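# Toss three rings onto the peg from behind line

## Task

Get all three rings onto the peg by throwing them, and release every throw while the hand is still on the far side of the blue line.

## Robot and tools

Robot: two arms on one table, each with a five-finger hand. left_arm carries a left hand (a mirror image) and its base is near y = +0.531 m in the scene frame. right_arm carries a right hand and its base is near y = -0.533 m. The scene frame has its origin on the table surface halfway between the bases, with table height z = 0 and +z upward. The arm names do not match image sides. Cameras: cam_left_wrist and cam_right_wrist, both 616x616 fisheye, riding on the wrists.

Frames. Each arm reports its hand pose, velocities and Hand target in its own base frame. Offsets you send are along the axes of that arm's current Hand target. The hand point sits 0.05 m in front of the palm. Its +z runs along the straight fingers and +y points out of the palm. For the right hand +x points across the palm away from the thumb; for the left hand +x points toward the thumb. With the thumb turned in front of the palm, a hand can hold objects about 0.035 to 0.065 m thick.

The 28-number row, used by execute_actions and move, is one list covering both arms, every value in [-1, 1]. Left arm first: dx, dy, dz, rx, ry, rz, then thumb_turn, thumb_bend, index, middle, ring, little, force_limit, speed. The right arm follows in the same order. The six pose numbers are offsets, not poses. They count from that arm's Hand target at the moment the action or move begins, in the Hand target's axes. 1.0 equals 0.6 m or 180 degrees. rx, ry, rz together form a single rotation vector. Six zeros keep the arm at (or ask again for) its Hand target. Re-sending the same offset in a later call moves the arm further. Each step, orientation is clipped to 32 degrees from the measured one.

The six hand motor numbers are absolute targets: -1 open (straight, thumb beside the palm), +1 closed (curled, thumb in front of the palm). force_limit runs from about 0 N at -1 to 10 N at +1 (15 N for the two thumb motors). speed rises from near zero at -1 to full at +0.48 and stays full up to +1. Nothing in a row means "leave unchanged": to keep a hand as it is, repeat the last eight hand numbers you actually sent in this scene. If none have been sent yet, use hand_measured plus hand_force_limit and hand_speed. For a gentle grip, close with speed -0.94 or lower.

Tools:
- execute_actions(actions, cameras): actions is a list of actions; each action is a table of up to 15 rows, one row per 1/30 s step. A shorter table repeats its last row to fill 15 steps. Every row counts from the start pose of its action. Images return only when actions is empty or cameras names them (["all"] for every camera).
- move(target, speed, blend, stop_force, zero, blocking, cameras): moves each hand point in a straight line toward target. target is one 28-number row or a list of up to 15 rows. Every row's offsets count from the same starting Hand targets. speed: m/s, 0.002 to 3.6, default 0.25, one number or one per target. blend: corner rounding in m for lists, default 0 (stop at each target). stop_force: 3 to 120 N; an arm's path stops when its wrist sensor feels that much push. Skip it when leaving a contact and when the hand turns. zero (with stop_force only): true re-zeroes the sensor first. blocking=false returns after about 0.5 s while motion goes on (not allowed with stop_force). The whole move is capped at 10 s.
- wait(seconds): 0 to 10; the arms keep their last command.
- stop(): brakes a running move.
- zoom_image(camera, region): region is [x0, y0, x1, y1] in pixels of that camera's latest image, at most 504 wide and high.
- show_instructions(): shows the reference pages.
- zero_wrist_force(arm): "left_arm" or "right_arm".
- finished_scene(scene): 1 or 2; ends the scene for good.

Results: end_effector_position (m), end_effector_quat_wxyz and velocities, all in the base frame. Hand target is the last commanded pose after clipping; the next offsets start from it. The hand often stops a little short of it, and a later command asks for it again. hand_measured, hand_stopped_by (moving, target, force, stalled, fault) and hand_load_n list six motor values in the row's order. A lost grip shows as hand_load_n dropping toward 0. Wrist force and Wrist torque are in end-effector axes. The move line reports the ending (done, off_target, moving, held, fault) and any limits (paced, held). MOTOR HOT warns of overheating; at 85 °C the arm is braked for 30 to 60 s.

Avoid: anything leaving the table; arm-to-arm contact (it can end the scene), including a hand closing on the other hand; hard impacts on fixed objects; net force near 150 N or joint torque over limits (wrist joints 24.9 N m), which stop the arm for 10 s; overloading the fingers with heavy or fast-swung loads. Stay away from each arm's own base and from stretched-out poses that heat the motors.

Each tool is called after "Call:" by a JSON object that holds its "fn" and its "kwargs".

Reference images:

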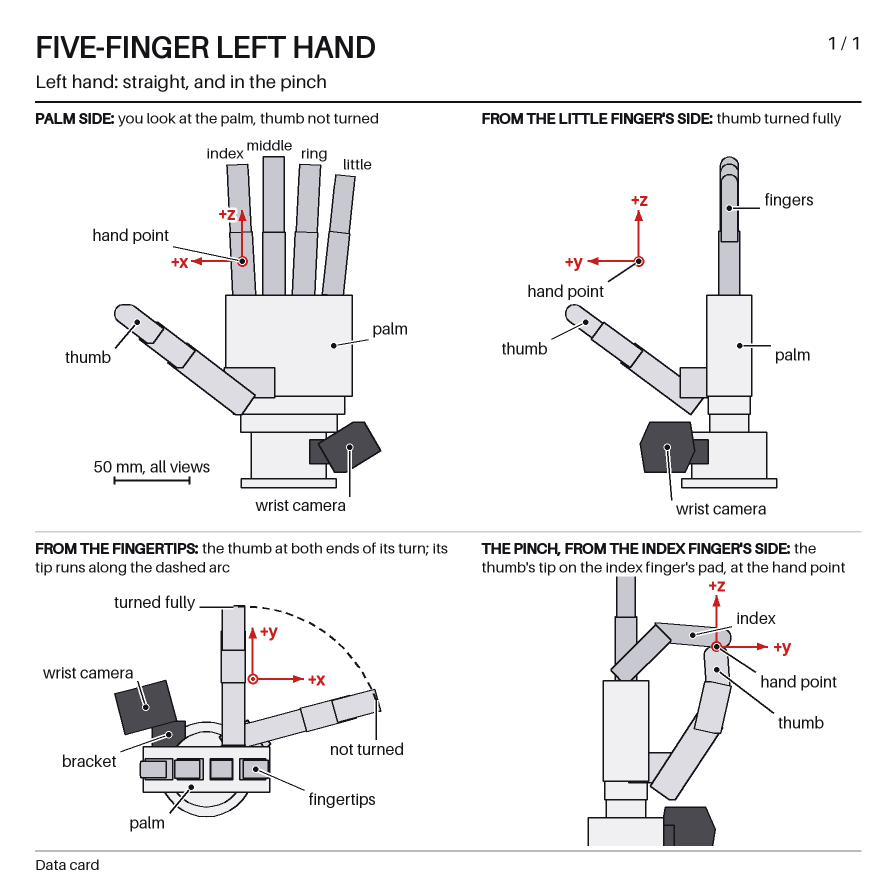

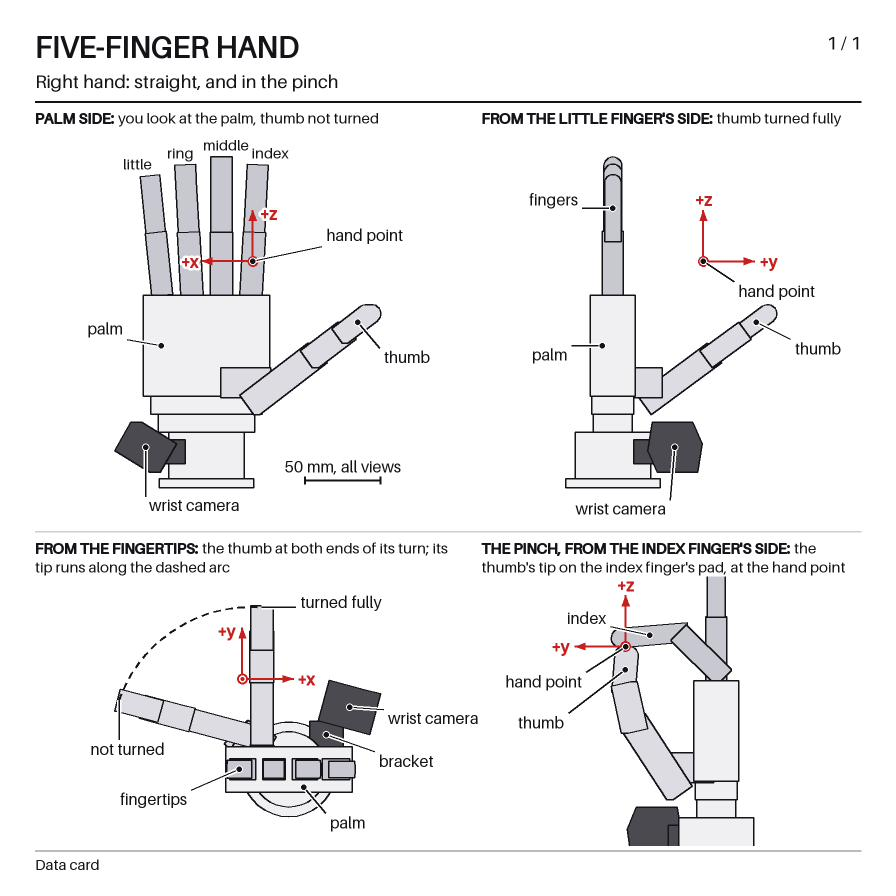

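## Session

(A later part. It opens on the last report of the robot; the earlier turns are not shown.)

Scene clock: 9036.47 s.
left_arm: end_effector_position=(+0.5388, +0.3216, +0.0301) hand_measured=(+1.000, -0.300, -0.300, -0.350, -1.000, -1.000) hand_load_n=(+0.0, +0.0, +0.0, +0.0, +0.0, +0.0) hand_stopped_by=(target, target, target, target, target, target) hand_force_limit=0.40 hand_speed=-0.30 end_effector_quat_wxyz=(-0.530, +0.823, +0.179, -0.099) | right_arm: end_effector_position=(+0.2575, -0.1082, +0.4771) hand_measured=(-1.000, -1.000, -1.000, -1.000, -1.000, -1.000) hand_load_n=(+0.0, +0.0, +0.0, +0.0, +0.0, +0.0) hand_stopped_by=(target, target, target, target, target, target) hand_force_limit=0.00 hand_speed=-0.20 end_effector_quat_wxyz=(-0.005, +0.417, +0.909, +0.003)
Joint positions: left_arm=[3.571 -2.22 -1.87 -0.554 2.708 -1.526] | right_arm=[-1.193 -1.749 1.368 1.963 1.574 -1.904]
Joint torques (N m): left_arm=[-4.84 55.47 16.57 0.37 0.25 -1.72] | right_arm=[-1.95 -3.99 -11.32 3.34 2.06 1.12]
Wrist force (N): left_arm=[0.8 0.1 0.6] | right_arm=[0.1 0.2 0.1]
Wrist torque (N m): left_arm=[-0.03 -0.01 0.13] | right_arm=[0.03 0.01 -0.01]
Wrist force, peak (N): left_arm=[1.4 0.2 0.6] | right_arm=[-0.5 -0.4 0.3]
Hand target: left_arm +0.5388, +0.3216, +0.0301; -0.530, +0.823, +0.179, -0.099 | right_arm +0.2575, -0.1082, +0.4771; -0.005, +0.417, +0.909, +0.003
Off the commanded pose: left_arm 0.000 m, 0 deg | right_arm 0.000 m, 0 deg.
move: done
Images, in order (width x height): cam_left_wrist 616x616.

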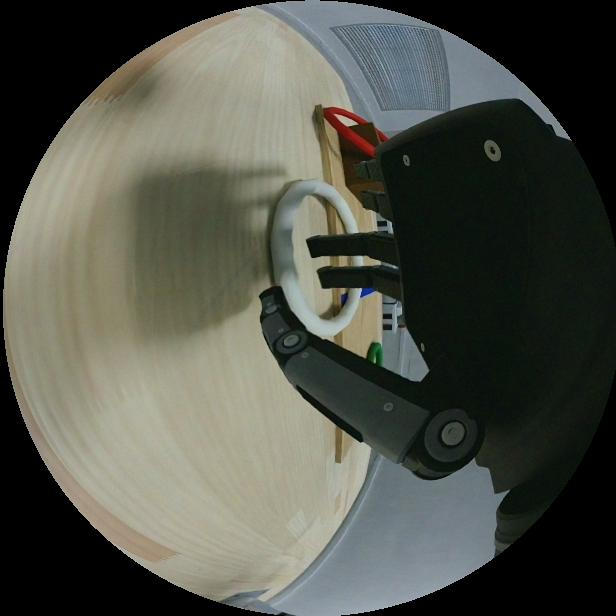

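Call:
{"fn": "move", "kwargs": {"target": [[0.0003,-0.0000,0.0000,0,0,0,1,-0.3,-0.05,-0.13,-1,-1,0.4,-0.6,0,0,0,0,0,0,-1,-1,-1,-1,-1,-1,0,-0.2],[-0.0003,0.0113,0.0053,0,0,0,1,-0.3,-0.05,-0.13,-1,-1,0.4,-0.6,0,0,0,0,0,0,-1,-1,-1,-1,-1,-1,0,-0.2]], "speed": 0.03, "cameras": []}}

Call:
{"fn": "move", "kwargs": {"target": [-0.0004,0.0121,0.0056,0,0,0,1,-0.3,-0.05,-0.13,-1,-1,0.4,-0.6,0,0,0,0,0,0,-1,-1,-1,-1,-1,-1,0,-0.2], "speed": 0.015, "stop_force": 3, "cameras": ["cam_left_wrist"]}}

Call:
{"fn": "zoom_image", "kwargs": {"camera": "cam_left_wrist", "region": [200, 160, 430, 360]}}

Scene clock: 9050.20 s.
left_arm: end_effector_position=(+0.5388, +0.3216, +0.0224) hand_measured=(+1.000, -0.300, -0.050, -0.130, -1.000, -1.000) hand_load_n=(+0.0, +0.0, +0.0, +0.0, +0.0, +0.0) hand_stopped_by=(target, target, target, target, target, target) hand_force_limit=0.40 hand_speed=-0.60 end_effector_quat_wxyz=(-0.530, +0.823, +0.179, -0.099) | right_arm: end_effector_position=(+0.2575, -0.1082, +0.4771) hand_measured=(-1.000, -1.000, -1.000, -1.000, -1.000, -1.000) hand_load_n=(+0.0, +0.0, +0.0, +0.0, -0.5, +0.0) hand_stopped_by=(target, target, target, target, target, target) hand_force_limit=0.00 hand_speed=-0.20 end_effector_quat_wxyz=(-0.005, +0.417, +0.909, +0.003)
Joint positions: left_arm=[3.571 -2.236 -1.871 -0.538 2.708 -1.526] | right_arm=[-1.193 -1.749 1.368 1.963 1.574 -1.904]
Joint torques (N m): left_arm=[3.76 54.27 6.82 2 0.11 2.23] | right_arm=[-1.98 -4.08 -11.17 3.24 2.09 1.11]
Wrist force (N): left_arm=[1.0 0.2 0.5] | right_arm=[-0.1 0.0 0.0]
Wrist torque (N m): left_arm=[0.00 -0.04 0.13] | right_arm=[0.01 0.04 -0.03]
Wrist force, peak (N): left_arm=[2.3 -10.4 -0.1] | right_arm=[-0.2 -0.3 -0.4]
Hand target: left_arm +0.5388, +0.3217, +0.0226; -0.530, +0.823, +0.179, -0.099 | right_arm +0.2575, -0.1082, +0.4771; -0.005, +0.417, +0.909, +0.003
Off the commanded pose: left_arm 0.000 m, 0 deg | right_arm 0.000 m, 0 deg.
move: done
No camera images: "cameras" was empty.

Scene clock: 9051.47 s.
left_arm: end_effector_position=(+0.5388, +0.3217, +0.0189) hand_measured=(+1.000, -0.300, -0.050, -0.130, -1.000, -1.000) hand_load_n=(+0.0, +0.0, +0.0, +0.0, +0.0, +0.0) hand_stopped_by=(target, target, target, target, target, target) hand_force_limit=0.40 hand_speed=-0.60 end_effector_quat_wxyz=(-0.530, +0.823, +0.179, -0.099) | right_arm: end_effector_position=(+0.2575, -0.1082, +0.4771) hand_measured=(-1.000, -1.000, -1.000, -1.000, -1.000, -1.000) hand_load_n=(+0.0, +0.0, +0.0, +0.0, +0.0, +0.0) hand_stopped_by=(target, target, target, target, target, target) hand_force_limit=0.00 hand_speed=-0.20 end_effector_quat_wxyz=(-0.005, +0.417, +0.909, +0.003)
Joint positions: left_arm=[3.571 -2.243 -1.871 -0.531 2.708 -1.526] | right_arm=[-1.193 -1.749 1.368 1.963 1.574 -1.904]
Joint torques (N m): left_arm=[4.29 55.39 14.63 0.51 -0.17 1.37] | right_arm=[-2.07 -4.64 -11.24 3.31 2.07 1.07]
Wrist force (N): left_arm=[0.6 -2.8 -0.6] | right_arm=[0.0 -0.1 -0.1]
Wrist torque (N m): left_arm=[-0.08 -0.05 0.21] | right_arm=[0.00 0.02 -0.02]
Wrist force, peak (N): left_arm=[-0.5 -11.9 -5.4] | right_arm=[-0.4 -0.1 0.0]
Hand target: left_arm +0.5388, +0.3217, +0.0189; -0.530, +0.823, +0.179, -0.099 (not the last commanded pose) | right_arm +0.2575, -0.1082, +0.4771; -0.005, +0.417, +0.909, +0.003
Off the commanded pose: left_arm 0.004 m, 0 deg | right_arm 0.000 m, 0 deg.
move: contact (left_arm)
Images, in order (width x height): cam_left_wrist 616x616.

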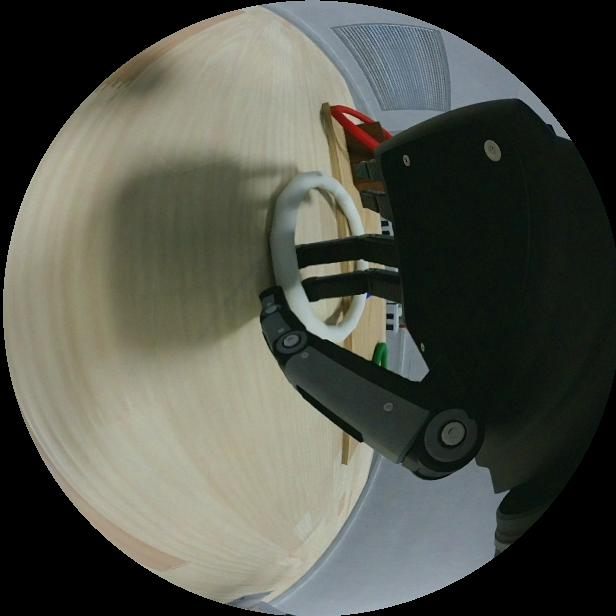

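Scaled by 2.191 from the camera's 616x616 image, which has a finer 880x880 frame.

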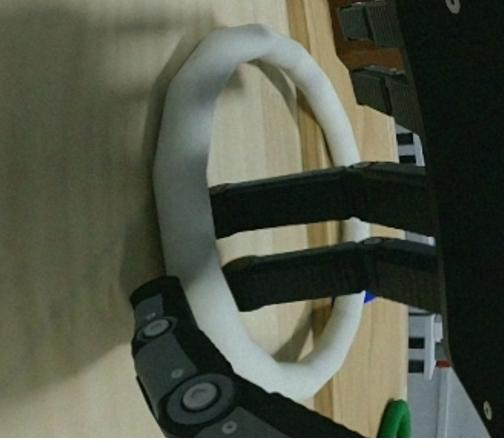

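Call:
{"fn": "move", "kwargs": {"target": [0,0,0,0,0,0,1,-0.3,0.10,0.01,-1,-1,0.4,-0.7,0,0,0,0,0,0,-1,-1,-1,-1,-1,-1,0,-0.2], "cameras": []}}

Call:
{"fn": "move", "kwargs": {"target": [-0.0003,0.0091,0.0042,0,0,0,1,-0.3,0.10,0.01,-1,-1,0.4,-0.7,0,0,0,0,0,0,-1,-1,-1,-1,-1,-1,0,-0.2], "speed": 0.012, "stop_force": 3, "cameras": ["cam_left_wrist"]}}

Call:
{"fn": "zoom_image", "kwargs": {"camera": "cam_left_wrist", "region": [200, 160, 430, 360]}}

Scene clock: 9060.60 s.
left_arm: end_effector_position=(+0.5388, +0.3217, +0.0190) hand_measured=(+1.000, -0.300, +0.100, +0.008, -1.000, -1.000) hand_load_n=(+0.0, +0.0, +0.0, +4.5, +0.0, +0.0) hand_stopped_by=(target, target, target, target, target, target) hand_force_limit=0.40 hand_speed=-0.70 end_effector_quat_wxyz=(-0.530, +0.823, +0.179, -0.099) | right_arm: end_effector_position=(+0.2575, -0.1082, +0.4771) hand_measured=(-1.000, -1.000, -1.000, -1.000, -1.000, -1.000) hand_load_n=(-0.5, +0.0, +0.0, +0.0, +0.0, +0.0) hand_stopped_by=(target, target, target, target, target, target) hand_force_limit=0.00 hand_speed=-0.20 end_effector_quat_wxyz=(-0.005, +0.417, +0.909, +0.003)
Joint positions: left_arm=[3.571 -2.243 -1.871 -0.531 2.708 -1.526] | right_arm=[-1.193 -1.749 1.368 1.963 1.574 -1.904]
Joint torques (N m): left_arm=[-2.52 45.69 16.1 3.6 -0.53 2.17] | right_arm=[-1.67 -4.44 -11.52 3.28 1.98 1.18]
Wrist force (N): left_arm=[1.0 -10.7 1.1] | right_arm=[0.0 -0.2 0.1]
Wrist torque (N m): left_arm=[-0.17 0.00 0.41] | right_arm=[-0.04 0.02 -0.03]
Wrist force, peak (N): left_arm=[1.2 -12.7 1.1] | right_arm=[-0.4 -0.4 0.0]
Hand target: left_arm +0.5388, +0.3217, +0.0189; -0.530, +0.823, +0.179, -0.099 | right_arm +0.2575, -0.1082, +0.4771; -0.005, +0.417, +0.909, +0.003
Off the commanded pose: left_arm 0.000 m, 0 deg | right_arm 0.000 m, 0 deg.
move: done
No camera images: "cameras" was empty.

Scene clock: 9061.37 s.
left_arm: end_effector_position=(+0.5388, +0.3217, +0.0188) hand_measured=(+1.000, -0.300, +0.100, +0.008, -1.000, -1.000) hand_load_n=(+0.0, -0.5, +0.0, +4.5, +0.0, +0.0) hand_stopped_by=(target, target, target, target, target, target) hand_force_limit=0.40 hand_speed=-0.70 end_effector_quat_wxyz=(-0.530, +0.823, +0.179, -0.099) | right_arm: end_effector_position=(+0.2575, -0.1082, +0.4771) hand_measured=(-1.000, -1.000, -1.000, -1.000, -1.000, -1.000) hand_load_n=(+0.0, +0.0, +0.0, +0.0, +0.0, +0.0) hand_stopped_by=(target, target, target, target, target, target) hand_force_limit=0.00 hand_speed=-0.20 end_effector_quat_wxyz=(-0.005, +0.417, +0.909, +0.003)
Joint positions: left_arm=[3.571 -2.243 -1.871 -0.53 2.708 -1.526] | right_arm=[-1.193 -1.749 1.368 1.963 1.574 -1.904]
Joint torques (N m): left_arm=[-2.28 49.66 16.46 -0.76 -3.1 2.29] | right_arm=[-2.31 -4.5 -11.51 3.25 2.06 1.04]
Wrist force (N): left_arm=[-0.2 -14.6 -0.2] | right_arm=[-0.1 -0.1 -0.1]
Wrist torque (N m): left_arm=[-0.25 -0.06 0.50] | right_arm=[0.00 0.04 -0.03]
Wrist force, peak (N): left_arm=[-0.9 -20.8 -2.7] | right_arm=[-0.4 -0.2 -0.1]
Hand target: left_arm +0.5388, +0.3217, +0.0188; -0.530, +0.823, +0.179, -0.099 (not the last commanded pose) | right_arm +0.2575, -0.1082, +0.4771; -0.005, +0.417, +0.909, +0.003
Off the commanded pose: left_arm 0.006 m, 0 deg | right_arm 0.000 m, 0 deg.
move: contact (left_arm)
Images, in order (width x height): cam_left_wrist 616x616.

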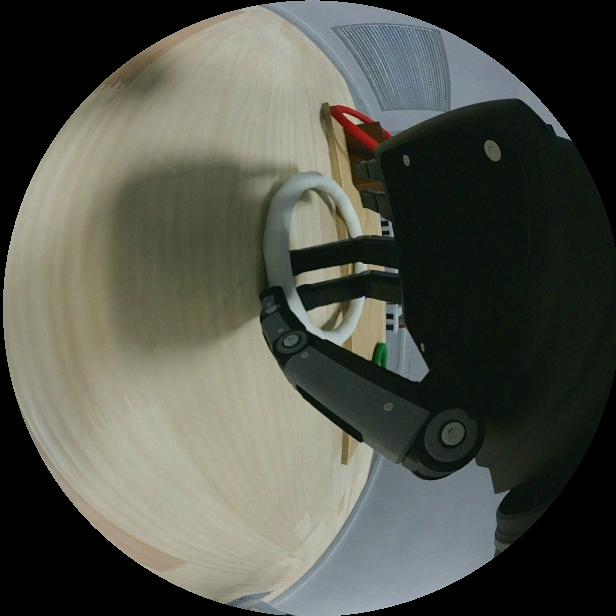

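Scaled by 2.191 from the camera's 616x616 image, which has a finer 880x880 frame.

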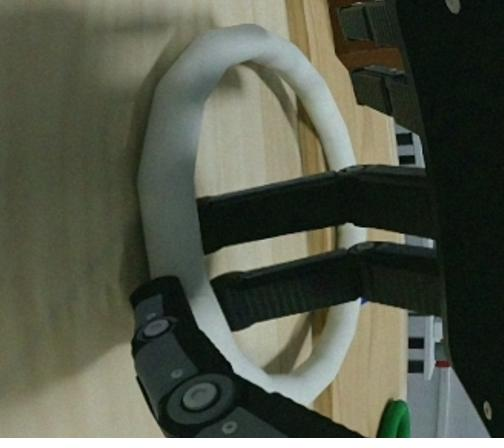

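Call:
{"fn": "move", "kwargs": {"target": [0,0,0,0,0,0,1,-0.3,0.15,0.06,-1,-1,0.5,-0.9,0,0,0,0,0,0,-1,-1,-1,-1,-1,-1,0,-0.2], "cameras": []}}

Call:
{"fn": "move", "kwargs": {"target": [-0.0002,0.0060,0.0028,0,0,0,1,-0.3,0.15,0.06,-1,-1,0.5,-0.9,0,0,0,0,0,0,-1,-1,-1,-1,-1,-1,0,-0.2], "speed": 0.012, "stop_force": 4, "cameras": []}}

Call:
{"fn": "move", "kwargs": {"target": [0,0,0,0,0,0,1,-0.3,0.4,0.4,-1,-1,0.5,-0.92,0,0,0,0,0,0,-1,-1,-1,-1,-1,-1,0,-0.2], "cameras": ["cam_left_wrist"]}}

Call:
{"fn": "zoom_image", "kwargs": {"camera": "cam_left_wrist", "region": [200, 160, 430, 360]}}

Scene clock: 9070.53 s.
left_arm: end_effector_position=(+0.5388, +0.3217, +0.0188) hand_measured=(+1.000, -0.302, +0.150, +0.058, -1.000, -1.000) hand_load_n=(-0.5, +3.0, +3.0, +5.5, +0.0, +0.0) hand_stopped_by=(target, target, target, target, target, target) hand_force_limit=0.50 hand_speed=-0.90 end_effector_quat_wxyz=(-0.530, +0.823, +0.179, -0.099) | right_arm: end_effector_position=(+0.2575, -0.1082, +0.4771) hand_measured=(-1.000, -1.000, -1.000, -1.000, -1.000, -1.000) hand_load_n=(+0.0, +0.0, +0.0, +0.0, +0.0, +0.0) hand_stopped_by=(target, target, target, target, target, target) hand_force_limit=0.00 hand_speed=-0.20 end_effector_quat_wxyz=(-0.005, +0.417, +0.909, +0.003)
Joint positions: left_arm=[3.571 -2.243 -1.871 -0.53 2.708 -1.526] | right_arm=[-1.193 -1.749 1.368 1.963 1.574 -1.904]
Joint torques (N m): left_arm=[0.94 50 17.28 1.92 -0.9 2.23] | right_arm=[-1.79 -4.17 -11.04 3.28 2.06 1.1]
Wrist force (N): left_arm=[1.0 -6.6 1.1] | right_arm=[-0.2 -0.1 0.0]
Wrist torque (N m): left_arm=[-0.16 0.01 0.30] | right_arm=[-0.01 0.04 -0.03]
Wrist force, peak (N): left_arm=[0.0 -14.6 1.0] | right_arm=[-0.3 0.0 0.4]
Hand target: left_arm +0.5388, +0.3217, +0.0188; -0.530, +0.823, +0.179, -0.099 | right_arm +0.2575, -0.1082, +0.4771; -0.005, +0.417, +0.909, +0.003
Off the commanded pose: left_arm 0.000 m, 0 deg | right_arm 0.000 m, 0 deg.
move: done
No camera images: "cameras" was empty.

Scene clock: 9071.37 s.
left_arm: end_effector_position=(+0.5388, +0.3217, +0.0187) hand_measured=(+1.000, -0.302, +0.150, +0.058, -1.000, -1.000) hand_load_n=(-0.5, +3.0, +3.0, +5.0, +0.0, +0.0) hand_stopped_by=(target, target, target, target, target, target) hand_force_limit=0.50 hand_speed=-0.90 end_effector_quat_wxyz=(-0.530, +0.823, +0.179, -0.099) | right_arm: end_effector_position=(+0.2575, -0.1082, +0.4771) hand_measured=(-1.000, -1.000, -1.000, -1.000, -1.000, -1.000) hand_load_n=(+0.0, +0.0, +0.0, +0.0, +0.0, +0.0) hand_stopped_by=(target, target, target, target, target, target) hand_force_limit=0.00 hand_speed=-0.20 end_effector_quat_wxyz=(-0.005, +0.417, +0.909, +0.003)
Joint positions: left_arm=[3.571 -2.243 -1.871 -0.53 2.708 -1.526] | right_arm=[-1.193 -1.749 1.368 1.963 1.574 -1.904]
Joint torques (N m): left_arm=[1.08 51.19 15.92 -0.63 -1 2.16] | right_arm=[-1.85 -4.16 -11.69 3.29 2.11 1.17]
Wrist force (N): left_arm=[1.4 -10.5 -0.7] | right_arm=[-0.2 -0.1 -0.2]
Wrist torque (N m): left_arm=[-0.11 -0.17 0.44] | right_arm=[0.00 0.07 -0.03]
Wrist force, peak (N): left_arm=[0.7 -17.3 -3.4] | right_arm=[-0.4 -0.3 0.1]
Hand target: left_arm +0.5388, +0.3217, +0.0187; -0.530, +0.823, +0.179, -0.099 (not the last commanded pose) | right_arm +0.2575, -0.1082, +0.4771; -0.005, +0.417, +0.909, +0.003
Off the commanded pose: left_arm 0.004 m, 0 deg | right_arm 0.000 m, 0 deg.
move: contact (left_arm)
No camera images: "cameras" was empty.

Scene clock: 9071.87 s.
left_arm: end_effector_position=(+0.5388, +0.3217, +0.0187) hand_measured=(+1.000, -0.302, +0.176, +0.062, -1.000, -1.000) hand_load_n=(-2.5, +5.5, +8.0, +7.0, +0.0, +0.0) hand_stopped_by=(target, target, force, force, target, target) hand_force_limit=0.50 hand_speed=-0.92 end_effector_quat_wxyz=(-0.530, +0.823, +0.179, -0.099) | right_arm: end_effector_position=(+0.2575, -0.1082, +0.4771) hand_measured=(-1.000, -1.000, -1.000, -1.000, -1.000, -1.000) hand_load_n=(+0.0, +0.0, +0.0, +0.0, +0.0, +0.0) hand_stopped_by=(target, target, target, target, target, target) hand_force_limit=0.00 hand_speed=-0.20 end_effector_quat_wxyz=(-0.005, +0.417, +0.909, +0.003)
Joint positions: left_arm=[3.571 -2.243 -1.871 -0.53 2.708 -1.526] | right_arm=[-1.193 -1.749 1.368 1.963 1.574 -1.904]
Joint torques (N m): left_arm=[0.97 50.63 15.79 -0.37 -1.06 2.19] | right_arm=[-2.52 -4.18 -12.07 3.27 2.01 1.15]
Wrist force (N): left_arm=[1.2 -11.0 -0.3] | right_arm=[-0.1 -0.1 0.0]
Wrist torque (N m): left_arm=[-0.16 -0.15 0.44] | right_arm=[0.00 0.05 -0.03]
Wrist force, peak (N): left_arm=[1.1 -11.3 -0.2] | right_arm=[-0.3 -0.2 0.1]
Hand target: left_arm +0.5388, +0.3217, +0.0187; -0.530, +0.823, +0.179, -0.099 | right_arm +0.2575, -0.1082, +0.4771; -0.005, +0.417, +0.909, +0.003
Off the commanded pose: left_arm 0.000 m, 0 deg | right_arm 0.000 m, 0 deg.
move: done
Images, in order (width x height): cam_left_wrist 616x616.

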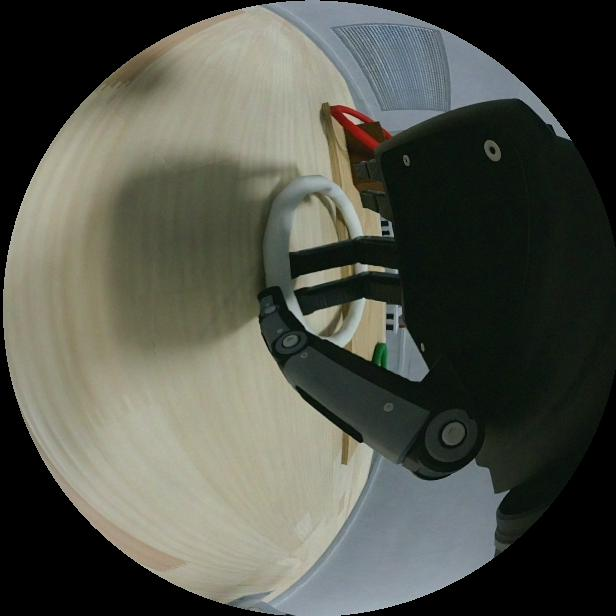

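Scaled by 2.191 from the camera's 616x616 image, which has a finer 880x880 frame.

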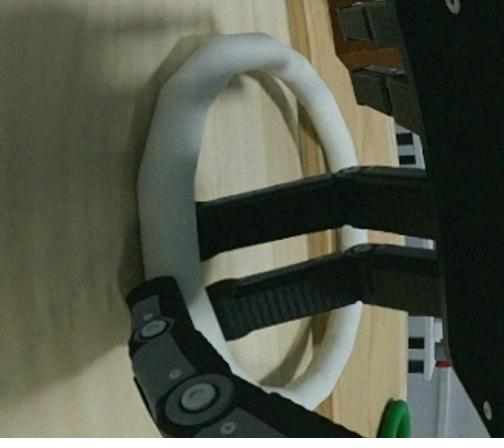

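Call:
{"fn": "move", "kwargs": {"target": [0.0008,-0.0302,-0.0140,0,0,0,1,-0.3,0.4,0.4,-1,-1,0.5,-0.92,0,0,0,0,0,0,-1,-1,-1,-1,-1,-1,0,-0.2], "speed": 0.015, "cameras": ["cam_left_wrist"]}}

Call:
{"fn": "zoom_image", "kwargs": {"camera": "cam_left_wrist", "region": [200, 160, 430, 360]}}

Scene clock: 9080.07 s.
left_arm: end_effector_position=(+0.5388, +0.3217, +0.0388) hand_measured=(+1.000, -0.302, +0.176, +0.062, -1.000, -1.000) hand_load_n=(+0.5, +3.5, +2.5, +3.0, +0.0, +0.0) hand_stopped_by=(target, target, force, force, target, target) hand_force_limit=0.50 hand_speed=-0.92 end_effector_quat_wxyz=(-0.530, +0.823, +0.179, -0.099) | right_arm: end_effector_position=(+0.2575, -0.1082, +0.4771) hand_measured=(-1.000, -1.000, -1.000, -1.000, -1.000, -1.000) hand_load_n=(+0.0, +0.0, +0.0, +0.0, +0.0, +0.0) hand_stopped_by=(target, target, target, target, target, target) hand_force_limit=0.00 hand_speed=-0.20 end_effector_quat_wxyz=(-0.005, +0.417, +0.909, +0.003)
Joint positions: left_arm=[3.571 -2.203 -1.869 -0.572 2.708 -1.526] | right_arm=[-1.193 -1.749 1.368 1.963 1.574 -1.904]
Joint torques (N m): left_arm=[-7.16 37.97 21.49 3.28 2.76 -1.7] | right_arm=[-1.81 -4.32 -11.35 3.37 2.08 1.15]
Wrist force (N): left_arm=[0.8 1.1 0.2] | right_arm=[0.0 0.0 0.1]
Wrist torque (N m): left_arm=[0.09 0.00 0.10] | right_arm=[-0.01 0.01 -0.02]
Wrist force, peak (N): left_arm=[1.1 -11.2 -0.1] | right_arm=[-0.6 0.0 -0.2]
Hand target: left_arm +0.5388, +0.3216, +0.0387; -0.530, +0.823, +0.179, -0.099 | right_arm +0.2575, -0.1082, +0.4771; -0.005, +0.417, +0.909, +0.003
Off the commanded pose: left_arm 0.000 m, 0 deg | right_arm 0.000 m, 0 deg.
move: done
Images, in order (width x height): cam_left_wrist 616x616.

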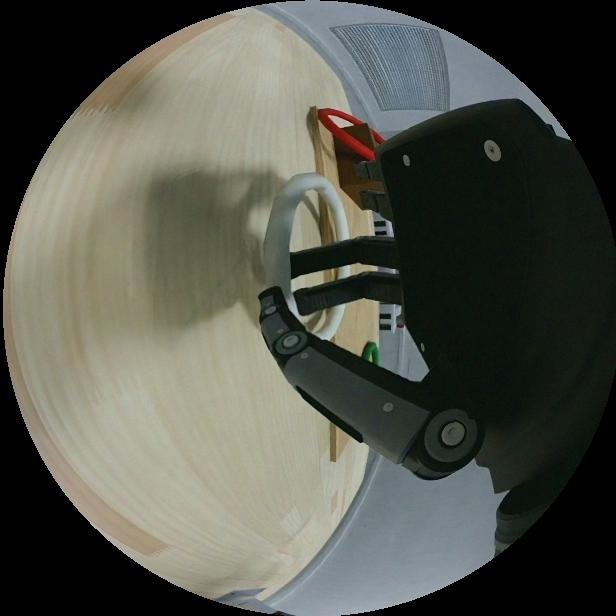

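Scaled by 2.191 from the camera's 616x616 image, which has a finer 880x880 frame.

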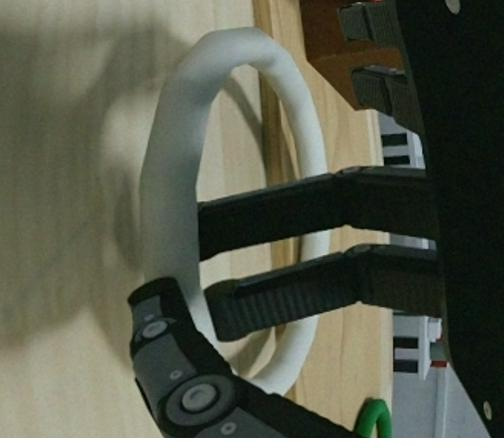

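Call:
{"fn": "move", "kwargs": {"target": [0,0,0,0,0,0,1,-0.3,0.42,0.42,-1,-1,0.6,-0.94,0,0,0,0,0,0,-1,-1,-1,-1,-1,-1,0,-0.2], "cameras": ["cam_left_wrist"]}}

Call:
{"fn": "zoom_image", "kwargs": {"camera": "cam_left_wrist", "region": [200, 160, 430, 360]}}

Scene clock: 9087.00 s.
left_arm: end_effector_position=(+0.5388, +0.3216, +0.0387) hand_measured=(+1.000, -0.302, +0.384, +0.096, -1.000, -1.000) hand_load_n=(+0.5, +3.0, +8.0, +0.0, +0.0, +0.0) hand_stopped_by=(target, target, force, force, target, target) hand_force_limit=0.60 hand_speed=-0.94 end_effector_quat_wxyz=(-0.530, +0.823, +0.179, -0.099) | right_arm: end_effector_position=(+0.2575, -0.1082, +0.4771) hand_measured=(-1.000, -1.000, -1.000, -1.000, -1.000, -1.000) hand_load_n=(+0.0, +0.0, +0.0, +0.0, +0.0, +0.0) hand_stopped_by=(target, target, target, target, target, target) hand_force_limit=0.00 hand_speed=-0.20 end_effector_quat_wxyz=(-0.005, +0.417, +0.909, +0.003)
Joint positions: left_arm=[3.571 -2.203 -1.869 -0.572 2.708 -1.526] | right_arm=[-1.193 -1.749 1.368 1.963 1.574 -1.904]
Joint torques (N m): left_arm=[-6.15 35.07 7.74 4.83 2.24 1.92] | right_arm=[-2.15 -3.78 -11.12 3.3 2.03 1.13]
Wrist force (N): left_arm=[0.6 0.8 0.0] | right_arm=[-0.3 -0.4 -0.2]
Wrist torque (N m): left_arm=[0.12 0.00 0.10] | right_arm=[-0.05 0.08 -0.05]
Wrist force, peak (N): left_arm=[0.8 1.4 0.4] | right_arm=[-0.3 -0.4 -0.2]
Hand target: left_arm +0.5388, +0.3216, +0.0387; -0.530, +0.823, +0.179, -0.099 | right_arm +0.2575, -0.1082, +0.4771; -0.005, +0.417, +0.909, +0.003
Off the commanded pose: left_arm 0.000 m, 0 deg | right_arm 0.000 m, 0 deg.
move: done
Images, in order (width x height): cam_left_wrist 616x616.

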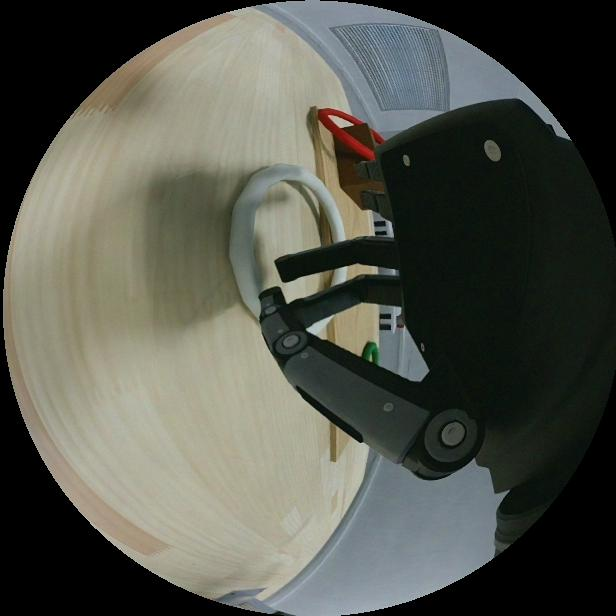

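Scaled by 2.191 from the camera's 616x616 image, which has a finer 880x880 frame.

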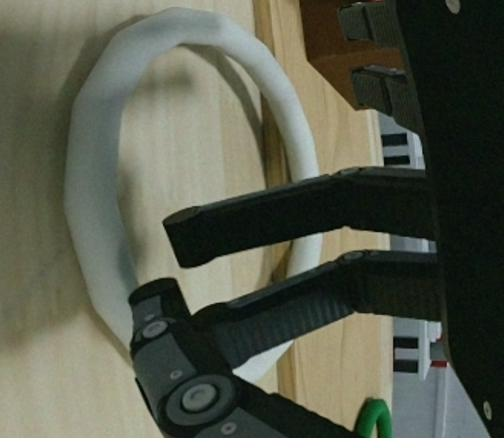

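Call:
{"fn": "move", "kwargs": {"target": [[0.0021,-0.0756,-0.035,0,0,0,1,-0.3,0.42,0.42,-1,-1,0.6,-0.94,0,0,0,0,0,0,-1,-1,-1,-1,-1,-1,0,-0.2],[-0.0942,-0.0413,-0.1593,-0.0035,0.126,0.0584,1,-0.3,0.42,0.42,-1,-1,0.6,-0.94,0,0,0,0,0,0,-1,-1,-1,-1,-1,-1,0,-0.2]], "speed": [0.06,0.15], "blend": [0.015,0], "cameras": ["cam_left_wrist", "cam_right_wrist"]}}

Call:
{"fn": "zoom_image", "kwargs": {"camera": "cam_right_wrist", "region": [225, 310, 345, 430]}}

Scene clock: 9132.23 s.
left_arm: end_effector_position=(+0.5160, +0.2284, +0.0998) hand_measured=(+1.000, -0.302, +0.384, +0.096, -1.000, -1.000) hand_load_n=(+0.5, +3.0, +8.0, +0.0, +0.0, +0.0) hand_stopped_by=(target, target, force, force, target, target) hand_force_limit=0.60 hand_speed=-0.94 end_effector_quat_wxyz=(-0.539, +0.842, -0.004, +0.018) | right_arm: end_effector_position=(+0.2575, -0.1082, +0.4771) hand_measured=(-1.000, -1.000, -1.000, -1.000, -1.000, -1.000) hand_load_n=(+0.0, +0.0, +0.0, +0.0, +0.0, +0.0) hand_stopped_by=(target, target, target, target, target, target) hand_force_limit=0.00 hand_speed=-0.20 end_effector_quat_wxyz=(-0.005, +0.417, +0.909, +0.003)
Joint positions: left_arm=[3.483 -2.043 -2.174 0.18 2.575 -0.84] | right_arm=[-1.193 -1.749 1.368 1.963 1.574 -1.904]
Joint torques (N m): left_arm=[5.68 25.83 16.04 2.97 1.42 0.29] | right_arm=[-2.22 -4.37 -11.64 3.26 2.12 1.15]
Wrist force (N): left_arm=[0.3 0.6 0.6] | right_arm=[0.0 -0.2 0.1]
Wrist torque (N m): left_arm=[0.08 0.06 0.25] | right_arm=[-0.02 0.03 -0.03]
Wrist force, peak (N): left_arm=[0.8 1.5 0.2] | right_arm=[-0.3 -0.4 -0.1]
Hand target: left_arm +0.5160, +0.2284, +0.0997; -0.539, +0.842, -0.004, +0.018 | right_arm +0.2575, -0.1082, +0.4771; -0.005, +0.417, +0.909, +0.003
Off the commanded pose: left_arm 0.000 m, 0 deg | right_arm 0.000 m, 0 deg.
move: done

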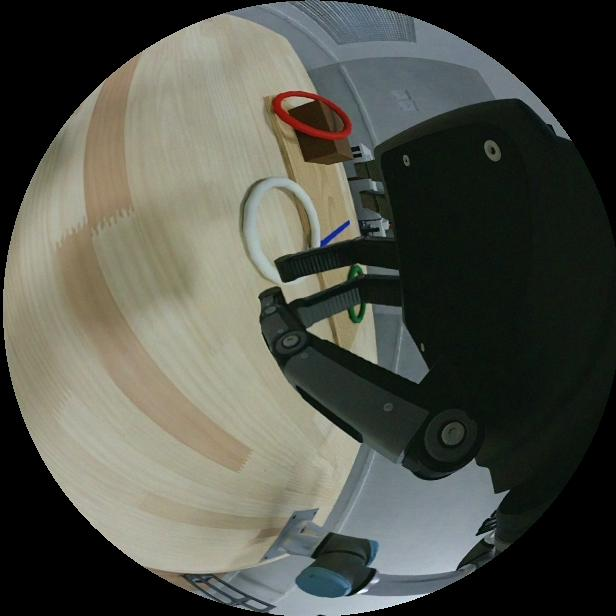

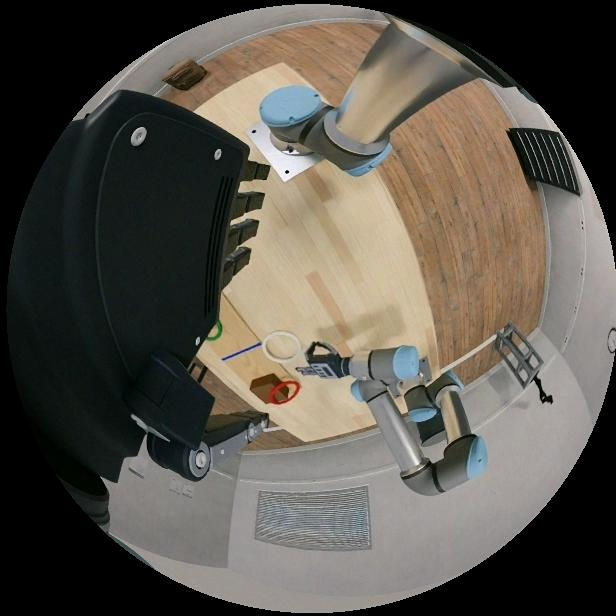

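Scaled by 4.200 from the camera's 616x616 image, which has a finer 880x880 frame.

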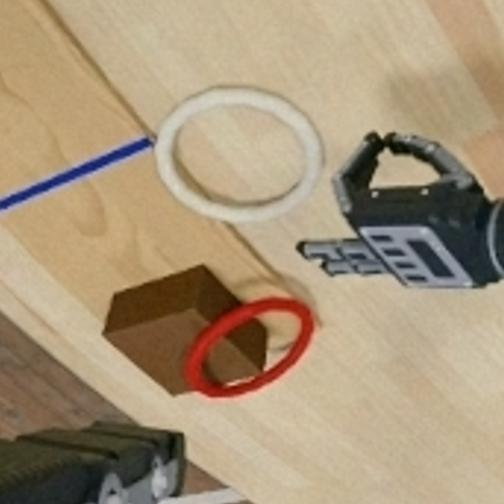

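Call:
{"fn": "execute_actions", "kwargs": {"actions": [], "cameras": ["all"]}}

Scene clock: 9200.13 s.
left_arm: end_effector_position=(+0.5160, +0.2284, +0.0997) hand_measured=(+1.000, -0.302, +0.384, +0.096, -1.000, -1.000) hand_load_n=(+0.0, +3.0, +8.0, +0.0, +0.0, +0.0) hand_stopped_by=(target, target, force, force, target, target) hand_force_limit=0.60 hand_speed=-0.94 end_effector_quat_wxyz=(-0.539, +0.842, -0.004, +0.018) | right_arm: end_effector_position=(+0.2575, -0.1082, +0.4771) hand_measured=(-1.000, -1.000, -1.000, -1.000, -1.000, -1.000) hand_load_n=(+0.0, +0.0, +0.0, +0.0, +0.0, +0.0) hand_stopped_by=(target, target, target, target, target, target) hand_force_limit=0.00 hand_speed=-0.20 end_effector_quat_wxyz=(-0.005, +0.417, +0.909, +0.003)
Joint positions: left_arm=[3.483 -2.043 -2.174 0.18 2.575 -0.84] | right_arm=[-1.193 -1.749 1.368 1.963 1.574 -1.904]
Joint velocities: within noise
Joint torques (N m): left_arm=[5.35 27.38 5.46 4.5 -0.07 1.22] | right_arm=[-1.97 -4.4 -11.6 3.27 2.05 1.16]
Wrist force (N): left_arm=[0.3 0.9 0.7] | right_arm=[-0.1 0.3 0.2]
Wrist torque (N m): left_arm=[0.11 0.07 0.24] | right_arm=[0.03 0.03 -0.02]
Wrist force, peak (N): left_arm=[0.5 1.0 0.9] | right_arm=[-0.6 -0.2 0.1]
Hand target: left_arm +0.5160, +0.2284, +0.0997; -0.539, +0.842, -0.004, +0.018 | right_arm +0.2575, -0.1082, +0.4771; -0.005, +0.417, +0.909, +0.003
Off the commanded pose: left_arm 0.000 m, 0 deg | right_arm 0.000 m, 0 deg.

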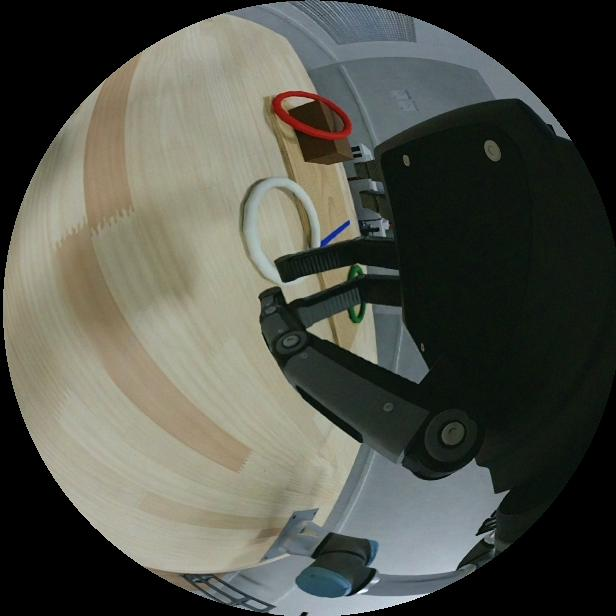

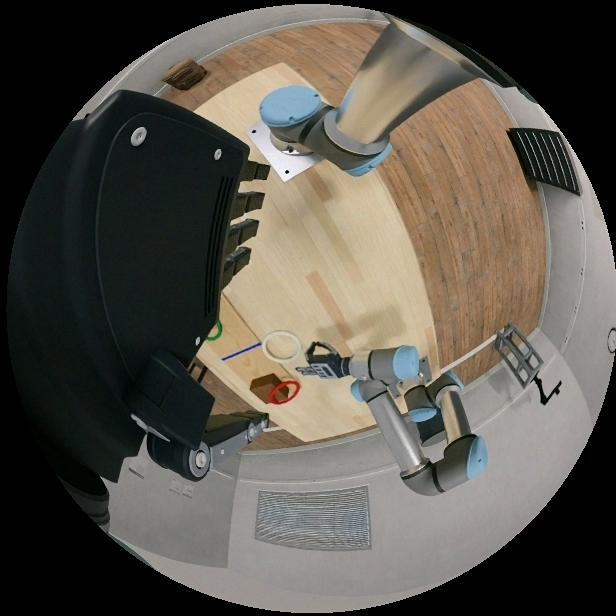

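Call:
{"fn": "move", "kwargs": {"target": [-0.03,0.0900,0.0420,0,0,0,1,-0.3,-1,-1,-1,-1,0.4,0.2,0,0,0,0,0,0,-1,-1,-1,-1,-1,-1,0,-0.2], "speed": 0.08, "cameras": ["cam_left_wrist"]}}

Call:
{"fn": "move", "kwargs": {"target": [-0.0008,0.0302,0.0140,0,0,0,1,-0.3,-1,-1,-1,-1,0.4,0.2,0,0,0,0,0,0,-1,-1,-1,-1,-1,-1,0,-0.2], "speed": 0.03, "stop_force": 3, "cameras": ["all"]}}

Scene clock: 9283.70 s.
left_arm: end_effector_position=(+0.4995, +0.2291, +0.0396) hand_measured=(+1.000, -0.300, -1.000, -1.000, -1.000, -1.000) hand_load_n=(+0.0, +0.0, +0.0, +0.0, +0.0, +0.0) hand_stopped_by=(target, target, target, target, target, target) hand_force_limit=0.40 hand_speed=0.20 end_effector_quat_wxyz=(-0.539, +0.842, -0.004, +0.018) | right_arm: end_effector_position=(+0.2575, -0.1082, +0.4771) hand_measured=(-1.000, -1.000, -1.000, -1.000, -1.000, -1.000) hand_load_n=(+0.0, +0.0, +0.5, +0.0, +0.0, +0.0) hand_stopped_by=(target, target, target, target, target, target) hand_force_limit=0.00 hand_speed=-0.20 end_effector_quat_wxyz=(-0.005, +0.417, +0.909, +0.003)
Joint positions: left_arm=[3.497 -2.189 -2.219 0.388 2.566 -0.82] | right_arm=[-1.193 -1.749 1.368 1.963 1.574 -1.904]
Joint torques (N m): left_arm=[-4.74 42.05 15.84 1.42 1.52 -0.74] | right_arm=[-1.91 -4.56 -11.6 3.3 2 1.14]
Wrist force (N): left_arm=[0.5 0.7 0.5] | right_arm=[-0.2 -0.2 0.0]
Wrist torque (N m): left_arm=[0.09 0.03 0.08] | right_arm=[-0.02 0.06 -0.05]
Wrist force, peak (N): left_arm=[0.1 1.6 0.7] | right_arm=[0.0 -0.5 0.3]
Hand target: left_arm +0.4995, +0.2291, +0.0397; -0.539, +0.842, -0.004, +0.018 | right_arm +0.2575, -0.1082, +0.4771; -0.005, +0.417, +0.909, +0.003
Off the commanded pose: left_arm 0.000 m, 0 deg | right_arm 0.000 m, 0 deg.
move: done
Images, in order (width x height): cam_left_wrist 616x616.

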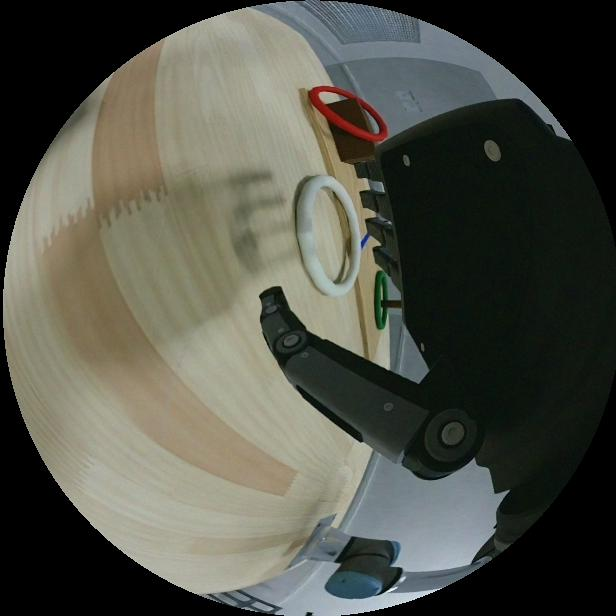

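Scene clock: 9285.17 s.
left_arm: end_effector_position=(+0.4996, +0.2291, +0.0197) hand_measured=(+1.000, -0.300, -1.000, -1.000, -1.000, -1.000) hand_load_n=(+0.0, +0.0, +0.0, +0.0, +0.0, +0.0) hand_stopped_by=(target, target, target, target, target, target) hand_force_limit=0.40 hand_speed=0.20 end_effector_quat_wxyz=(-0.539, +0.842, -0.004, +0.018) | right_arm: end_effector_position=(+0.2575, -0.1082, +0.4771) hand_measured=(-1.000, -1.000, -1.000, -1.000, -1.000, -1.000) hand_load_n=(+0.0, +0.0, +0.0, +0.0, +0.0, +0.0) hand_stopped_by=(target, target, target, target, target, target) hand_force_limit=0.00 hand_speed=-0.20 end_effector_quat_wxyz=(-0.005, +0.417, +0.909, +0.003)
Joint positions: left_arm=[3.496 -2.245 -2.213 0.439 2.566 -0.82] | right_arm=[-1.193 -1.749 1.368 1.963 1.574 -1.904]
Joint torques (N m): left_arm=[0.67 49.45 -0.05 0.3 1.44 1.93] | right_arm=[-2.27 -3.91 -11.48 3.3 2.05 1.07]
Wrist force (N): left_arm=[0.4 0.9 0.5] | right_arm=[-0.2 0.0 0.0]
Wrist torque (N m): left_arm=[0.12 0.06 0.06] | right_arm=[0.00 0.05 -0.03]
Wrist force, peak (N): left_arm=[0.6 1.1 0.7] | right_arm=[-0.2 -0.6 0.0]
Hand target: left_arm +0.4996, +0.2291, +0.0197; -0.539, +0.842, -0.004, +0.018 | right_arm +0.2575, -0.1082, +0.4771; -0.005, +0.417, +0.909, +0.003
Off the commanded pose: left_arm 0.000 m, 0 deg | right_arm 0.000 m, 0 deg.
move: done

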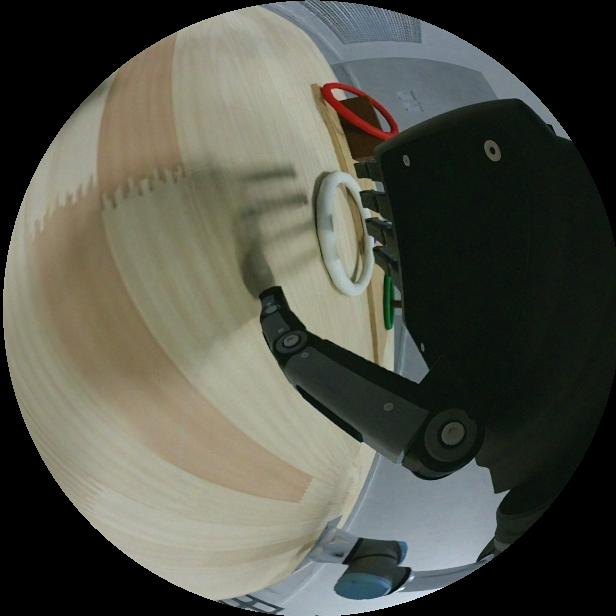

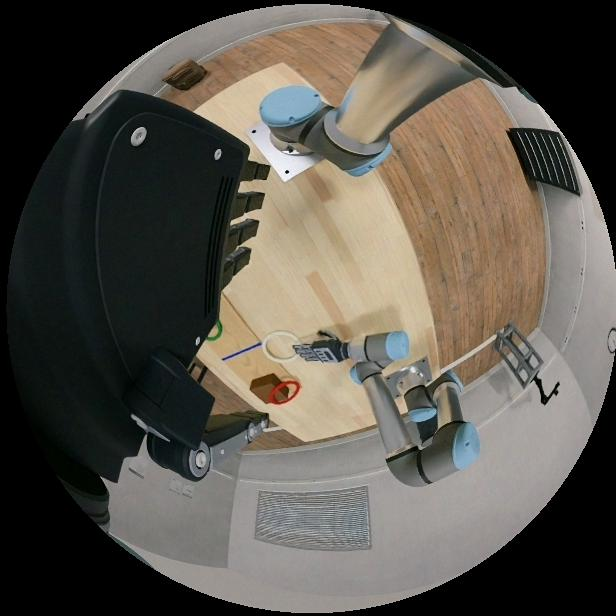

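Call:
{"fn": "move", "kwargs": {"target": [0.0008,-0.0421,0.0908,0,0,0,1,-0.3,-1,-1,-1,-1,0.4,0.2,0,0,0,0,0,0,-1,-1,-1,-1,-1,-1,0,-0.2], "speed": 0.05, "stop_force": 6, "cameras": ["all"]}}

Call:
{"fn": "zoom_image", "kwargs": {"camera": "cam_right_wrist", "region": [195, 310, 355, 430]}}

Scene clock: 9298.67 s.
left_arm: end_effector_position=(+0.5016, +0.2891, +0.0198) hand_measured=(+1.000, -0.300, -1.000, -1.000, -1.000, -1.000) hand_load_n=(+0.0, +0.0, +0.0, +0.0, +0.0, +0.0) hand_stopped_by=(target, target, target, target, target, target) hand_force_limit=0.40 hand_speed=0.20 end_effector_quat_wxyz=(-0.539, +0.842, -0.004, +0.018) | right_arm: end_effector_position=(+0.2575, -0.1082, +0.4771) hand_measured=(-1.000, -1.000, -1.000, -1.000, -1.000, -1.000) hand_load_n=(+0.0, +0.0, +0.5, +0.0, +0.0, +0.0) hand_stopped_by=(target, target, target, target, target, target) hand_force_limit=0.00 hand_speed=-0.20 end_effector_quat_wxyz=(-0.005, +0.417, +0.909, +0.003)
Joint positions: left_arm=[3.618 -2.284 -2.159 0.548 2.483 -0.667] | right_arm=[-1.193 -1.749 1.368 1.963 1.574 -1.904]
Joint torques (N m): left_arm=[-6.99 51.89 -0.46 0.26 1.93 -2.08] | right_arm=[-1.61 -3.85 -11.35 3.3 2.05 1.15]
Wrist force (N): left_arm=[0.7 0.7 0.5] | right_arm=[-0.2 -0.2 0.0]
Wrist torque (N m): left_arm=[0.08 0.02 0.22] | right_arm=[-0.02 0.05 -0.04]
Wrist force, peak (N): left_arm=[0.4 1.0 0.8] | right_arm=[-0.1 -0.6 0.1]
Hand target: left_arm +0.5016, +0.2891, +0.0198; -0.539, +0.842, -0.004, +0.018 | right_arm +0.2575, -0.1082, +0.4771; -0.005, +0.417, +0.909, +0.003
Off the commanded pose: left_arm 0.000 m, 0 deg | right_arm 0.000 m, 0 deg.
move: done

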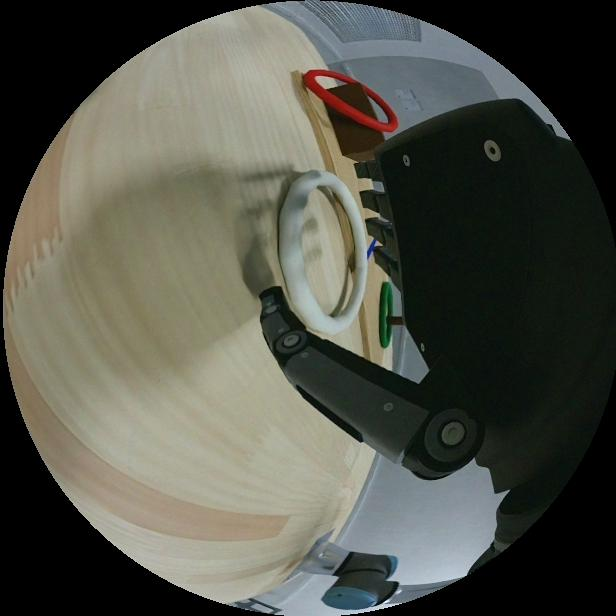

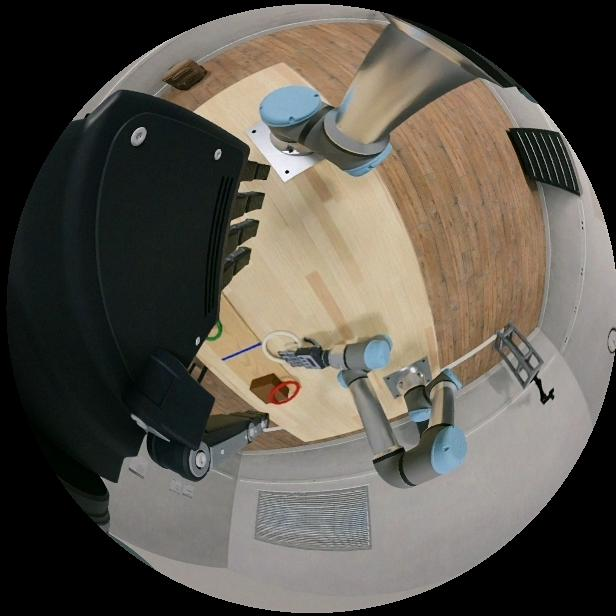

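Scaled by 3.150 from the camera's 616x616 image, which has a finer 880x880 frame.

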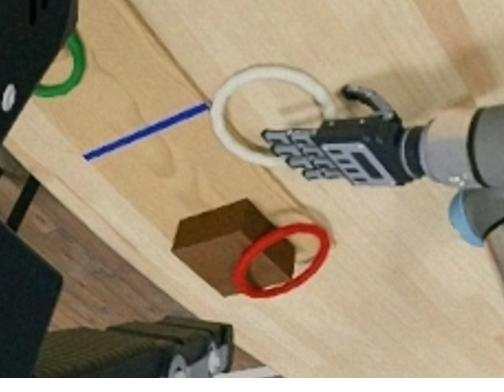

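Call:
{"fn": "move", "kwargs": {"target": [0.0007,-0.0351,0.0756,0,0,0,1,-0.3,-1,-1,-1,-1,0.4,0.2,0,0,0,0,0,0,-1,-1,-1,-1,-1,-1,0,-0.2], "speed": 0.05, "stop_force": 6, "cameras": ["all"]}}

Call:
{"fn": "zoom_image", "kwargs": {"camera": "cam_right_wrist", "region": [195, 310, 355, 430]}}

Scene clock: 9310.20 s.
left_arm: end_effector_position=(+0.5033, +0.3391, +0.0199) hand_measured=(+1.000, -0.300, -1.000, -1.000, -1.000, -1.000) hand_load_n=(+0.0, +0.0, +0.0, +0.0, +0.0, +0.0) hand_stopped_by=(target, target, target, target, target, target) hand_force_limit=0.40 hand_speed=0.20 end_effector_quat_wxyz=(-0.539, +0.842, -0.004, +0.018) | right_arm: end_effector_position=(+0.2575, -0.1082, +0.4771) hand_measured=(-1.000, -1.000, -1.000, -1.000, -1.000, -1.000) hand_load_n=(+0.0, +0.0, +0.0, +0.0, +0.0, +0.0) hand_stopped_by=(target, target, target, target, target, target) hand_force_limit=0.00 hand_speed=-0.20 end_effector_quat_wxyz=(-0.005, +0.417, +0.909, +0.003)
Joint positions: left_arm=[3.711 -2.312 -2.103 0.593 2.413 -0.572] | right_arm=[-1.193 -1.749 1.368 1.963 1.574 -1.904]
Joint torques (N m): left_arm=[-6.83 52.85 0.3 0.27 1.82 -1.98] | right_arm=[-2.14 -4.09 -11.43 3.27 2.02 1.11]
Wrist force (N): left_arm=[0.5 0.7 0.7] | right_arm=[-0.1 -0.1 0.0]
Wrist torque (N m): left_arm=[0.07 0.02 0.17] | right_arm=[-0.01 0.03 -0.03]
Wrist force, peak (N): left_arm=[0.7 1.3 0.0] | right_arm=[-0.1 -0.5 -0.1]
Hand target: left_arm +0.5033, +0.3391, +0.0199; -0.539, +0.842, -0.004, +0.018 | right_arm +0.2575, -0.1082, +0.4771; -0.005, +0.417, +0.909, +0.003
Off the commanded pose: left_arm 0.000 m, 0 deg | right_arm 0.000 m, 0 deg.
move: done

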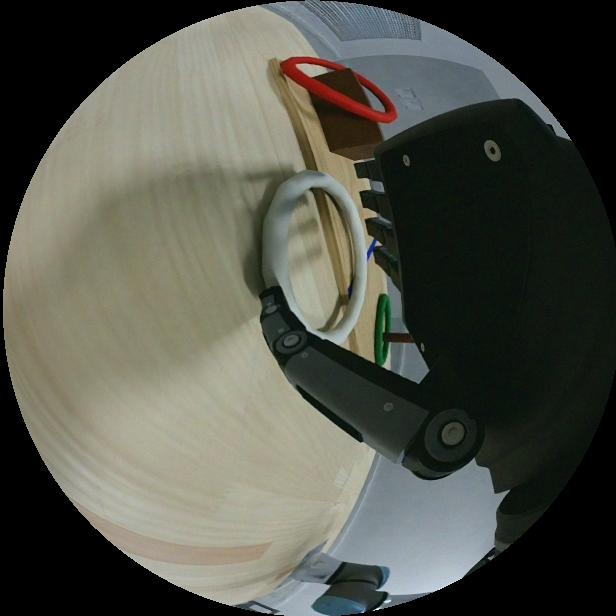

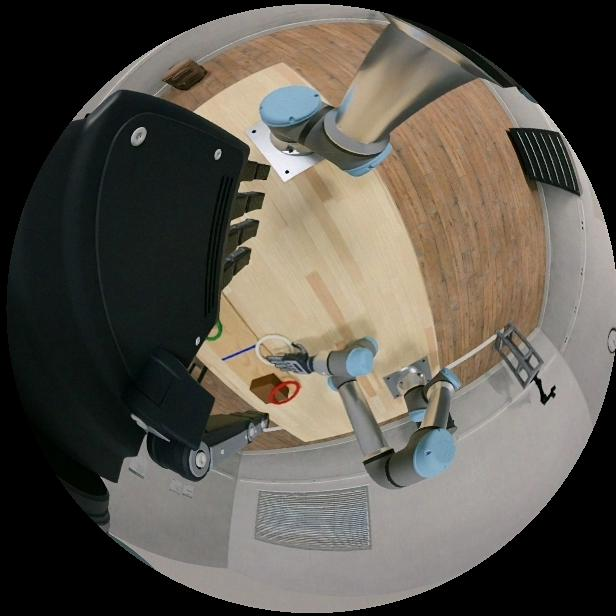

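Scaled by 3.150 from the camera's 616x616 image, which has a finer 880x880 frame.

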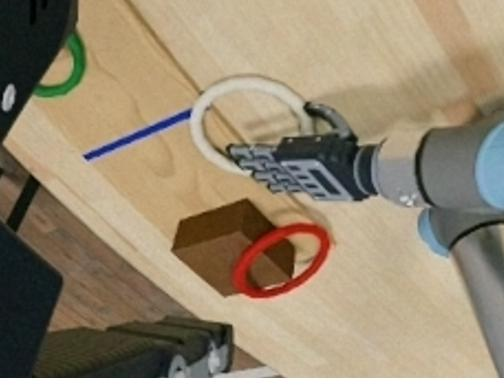

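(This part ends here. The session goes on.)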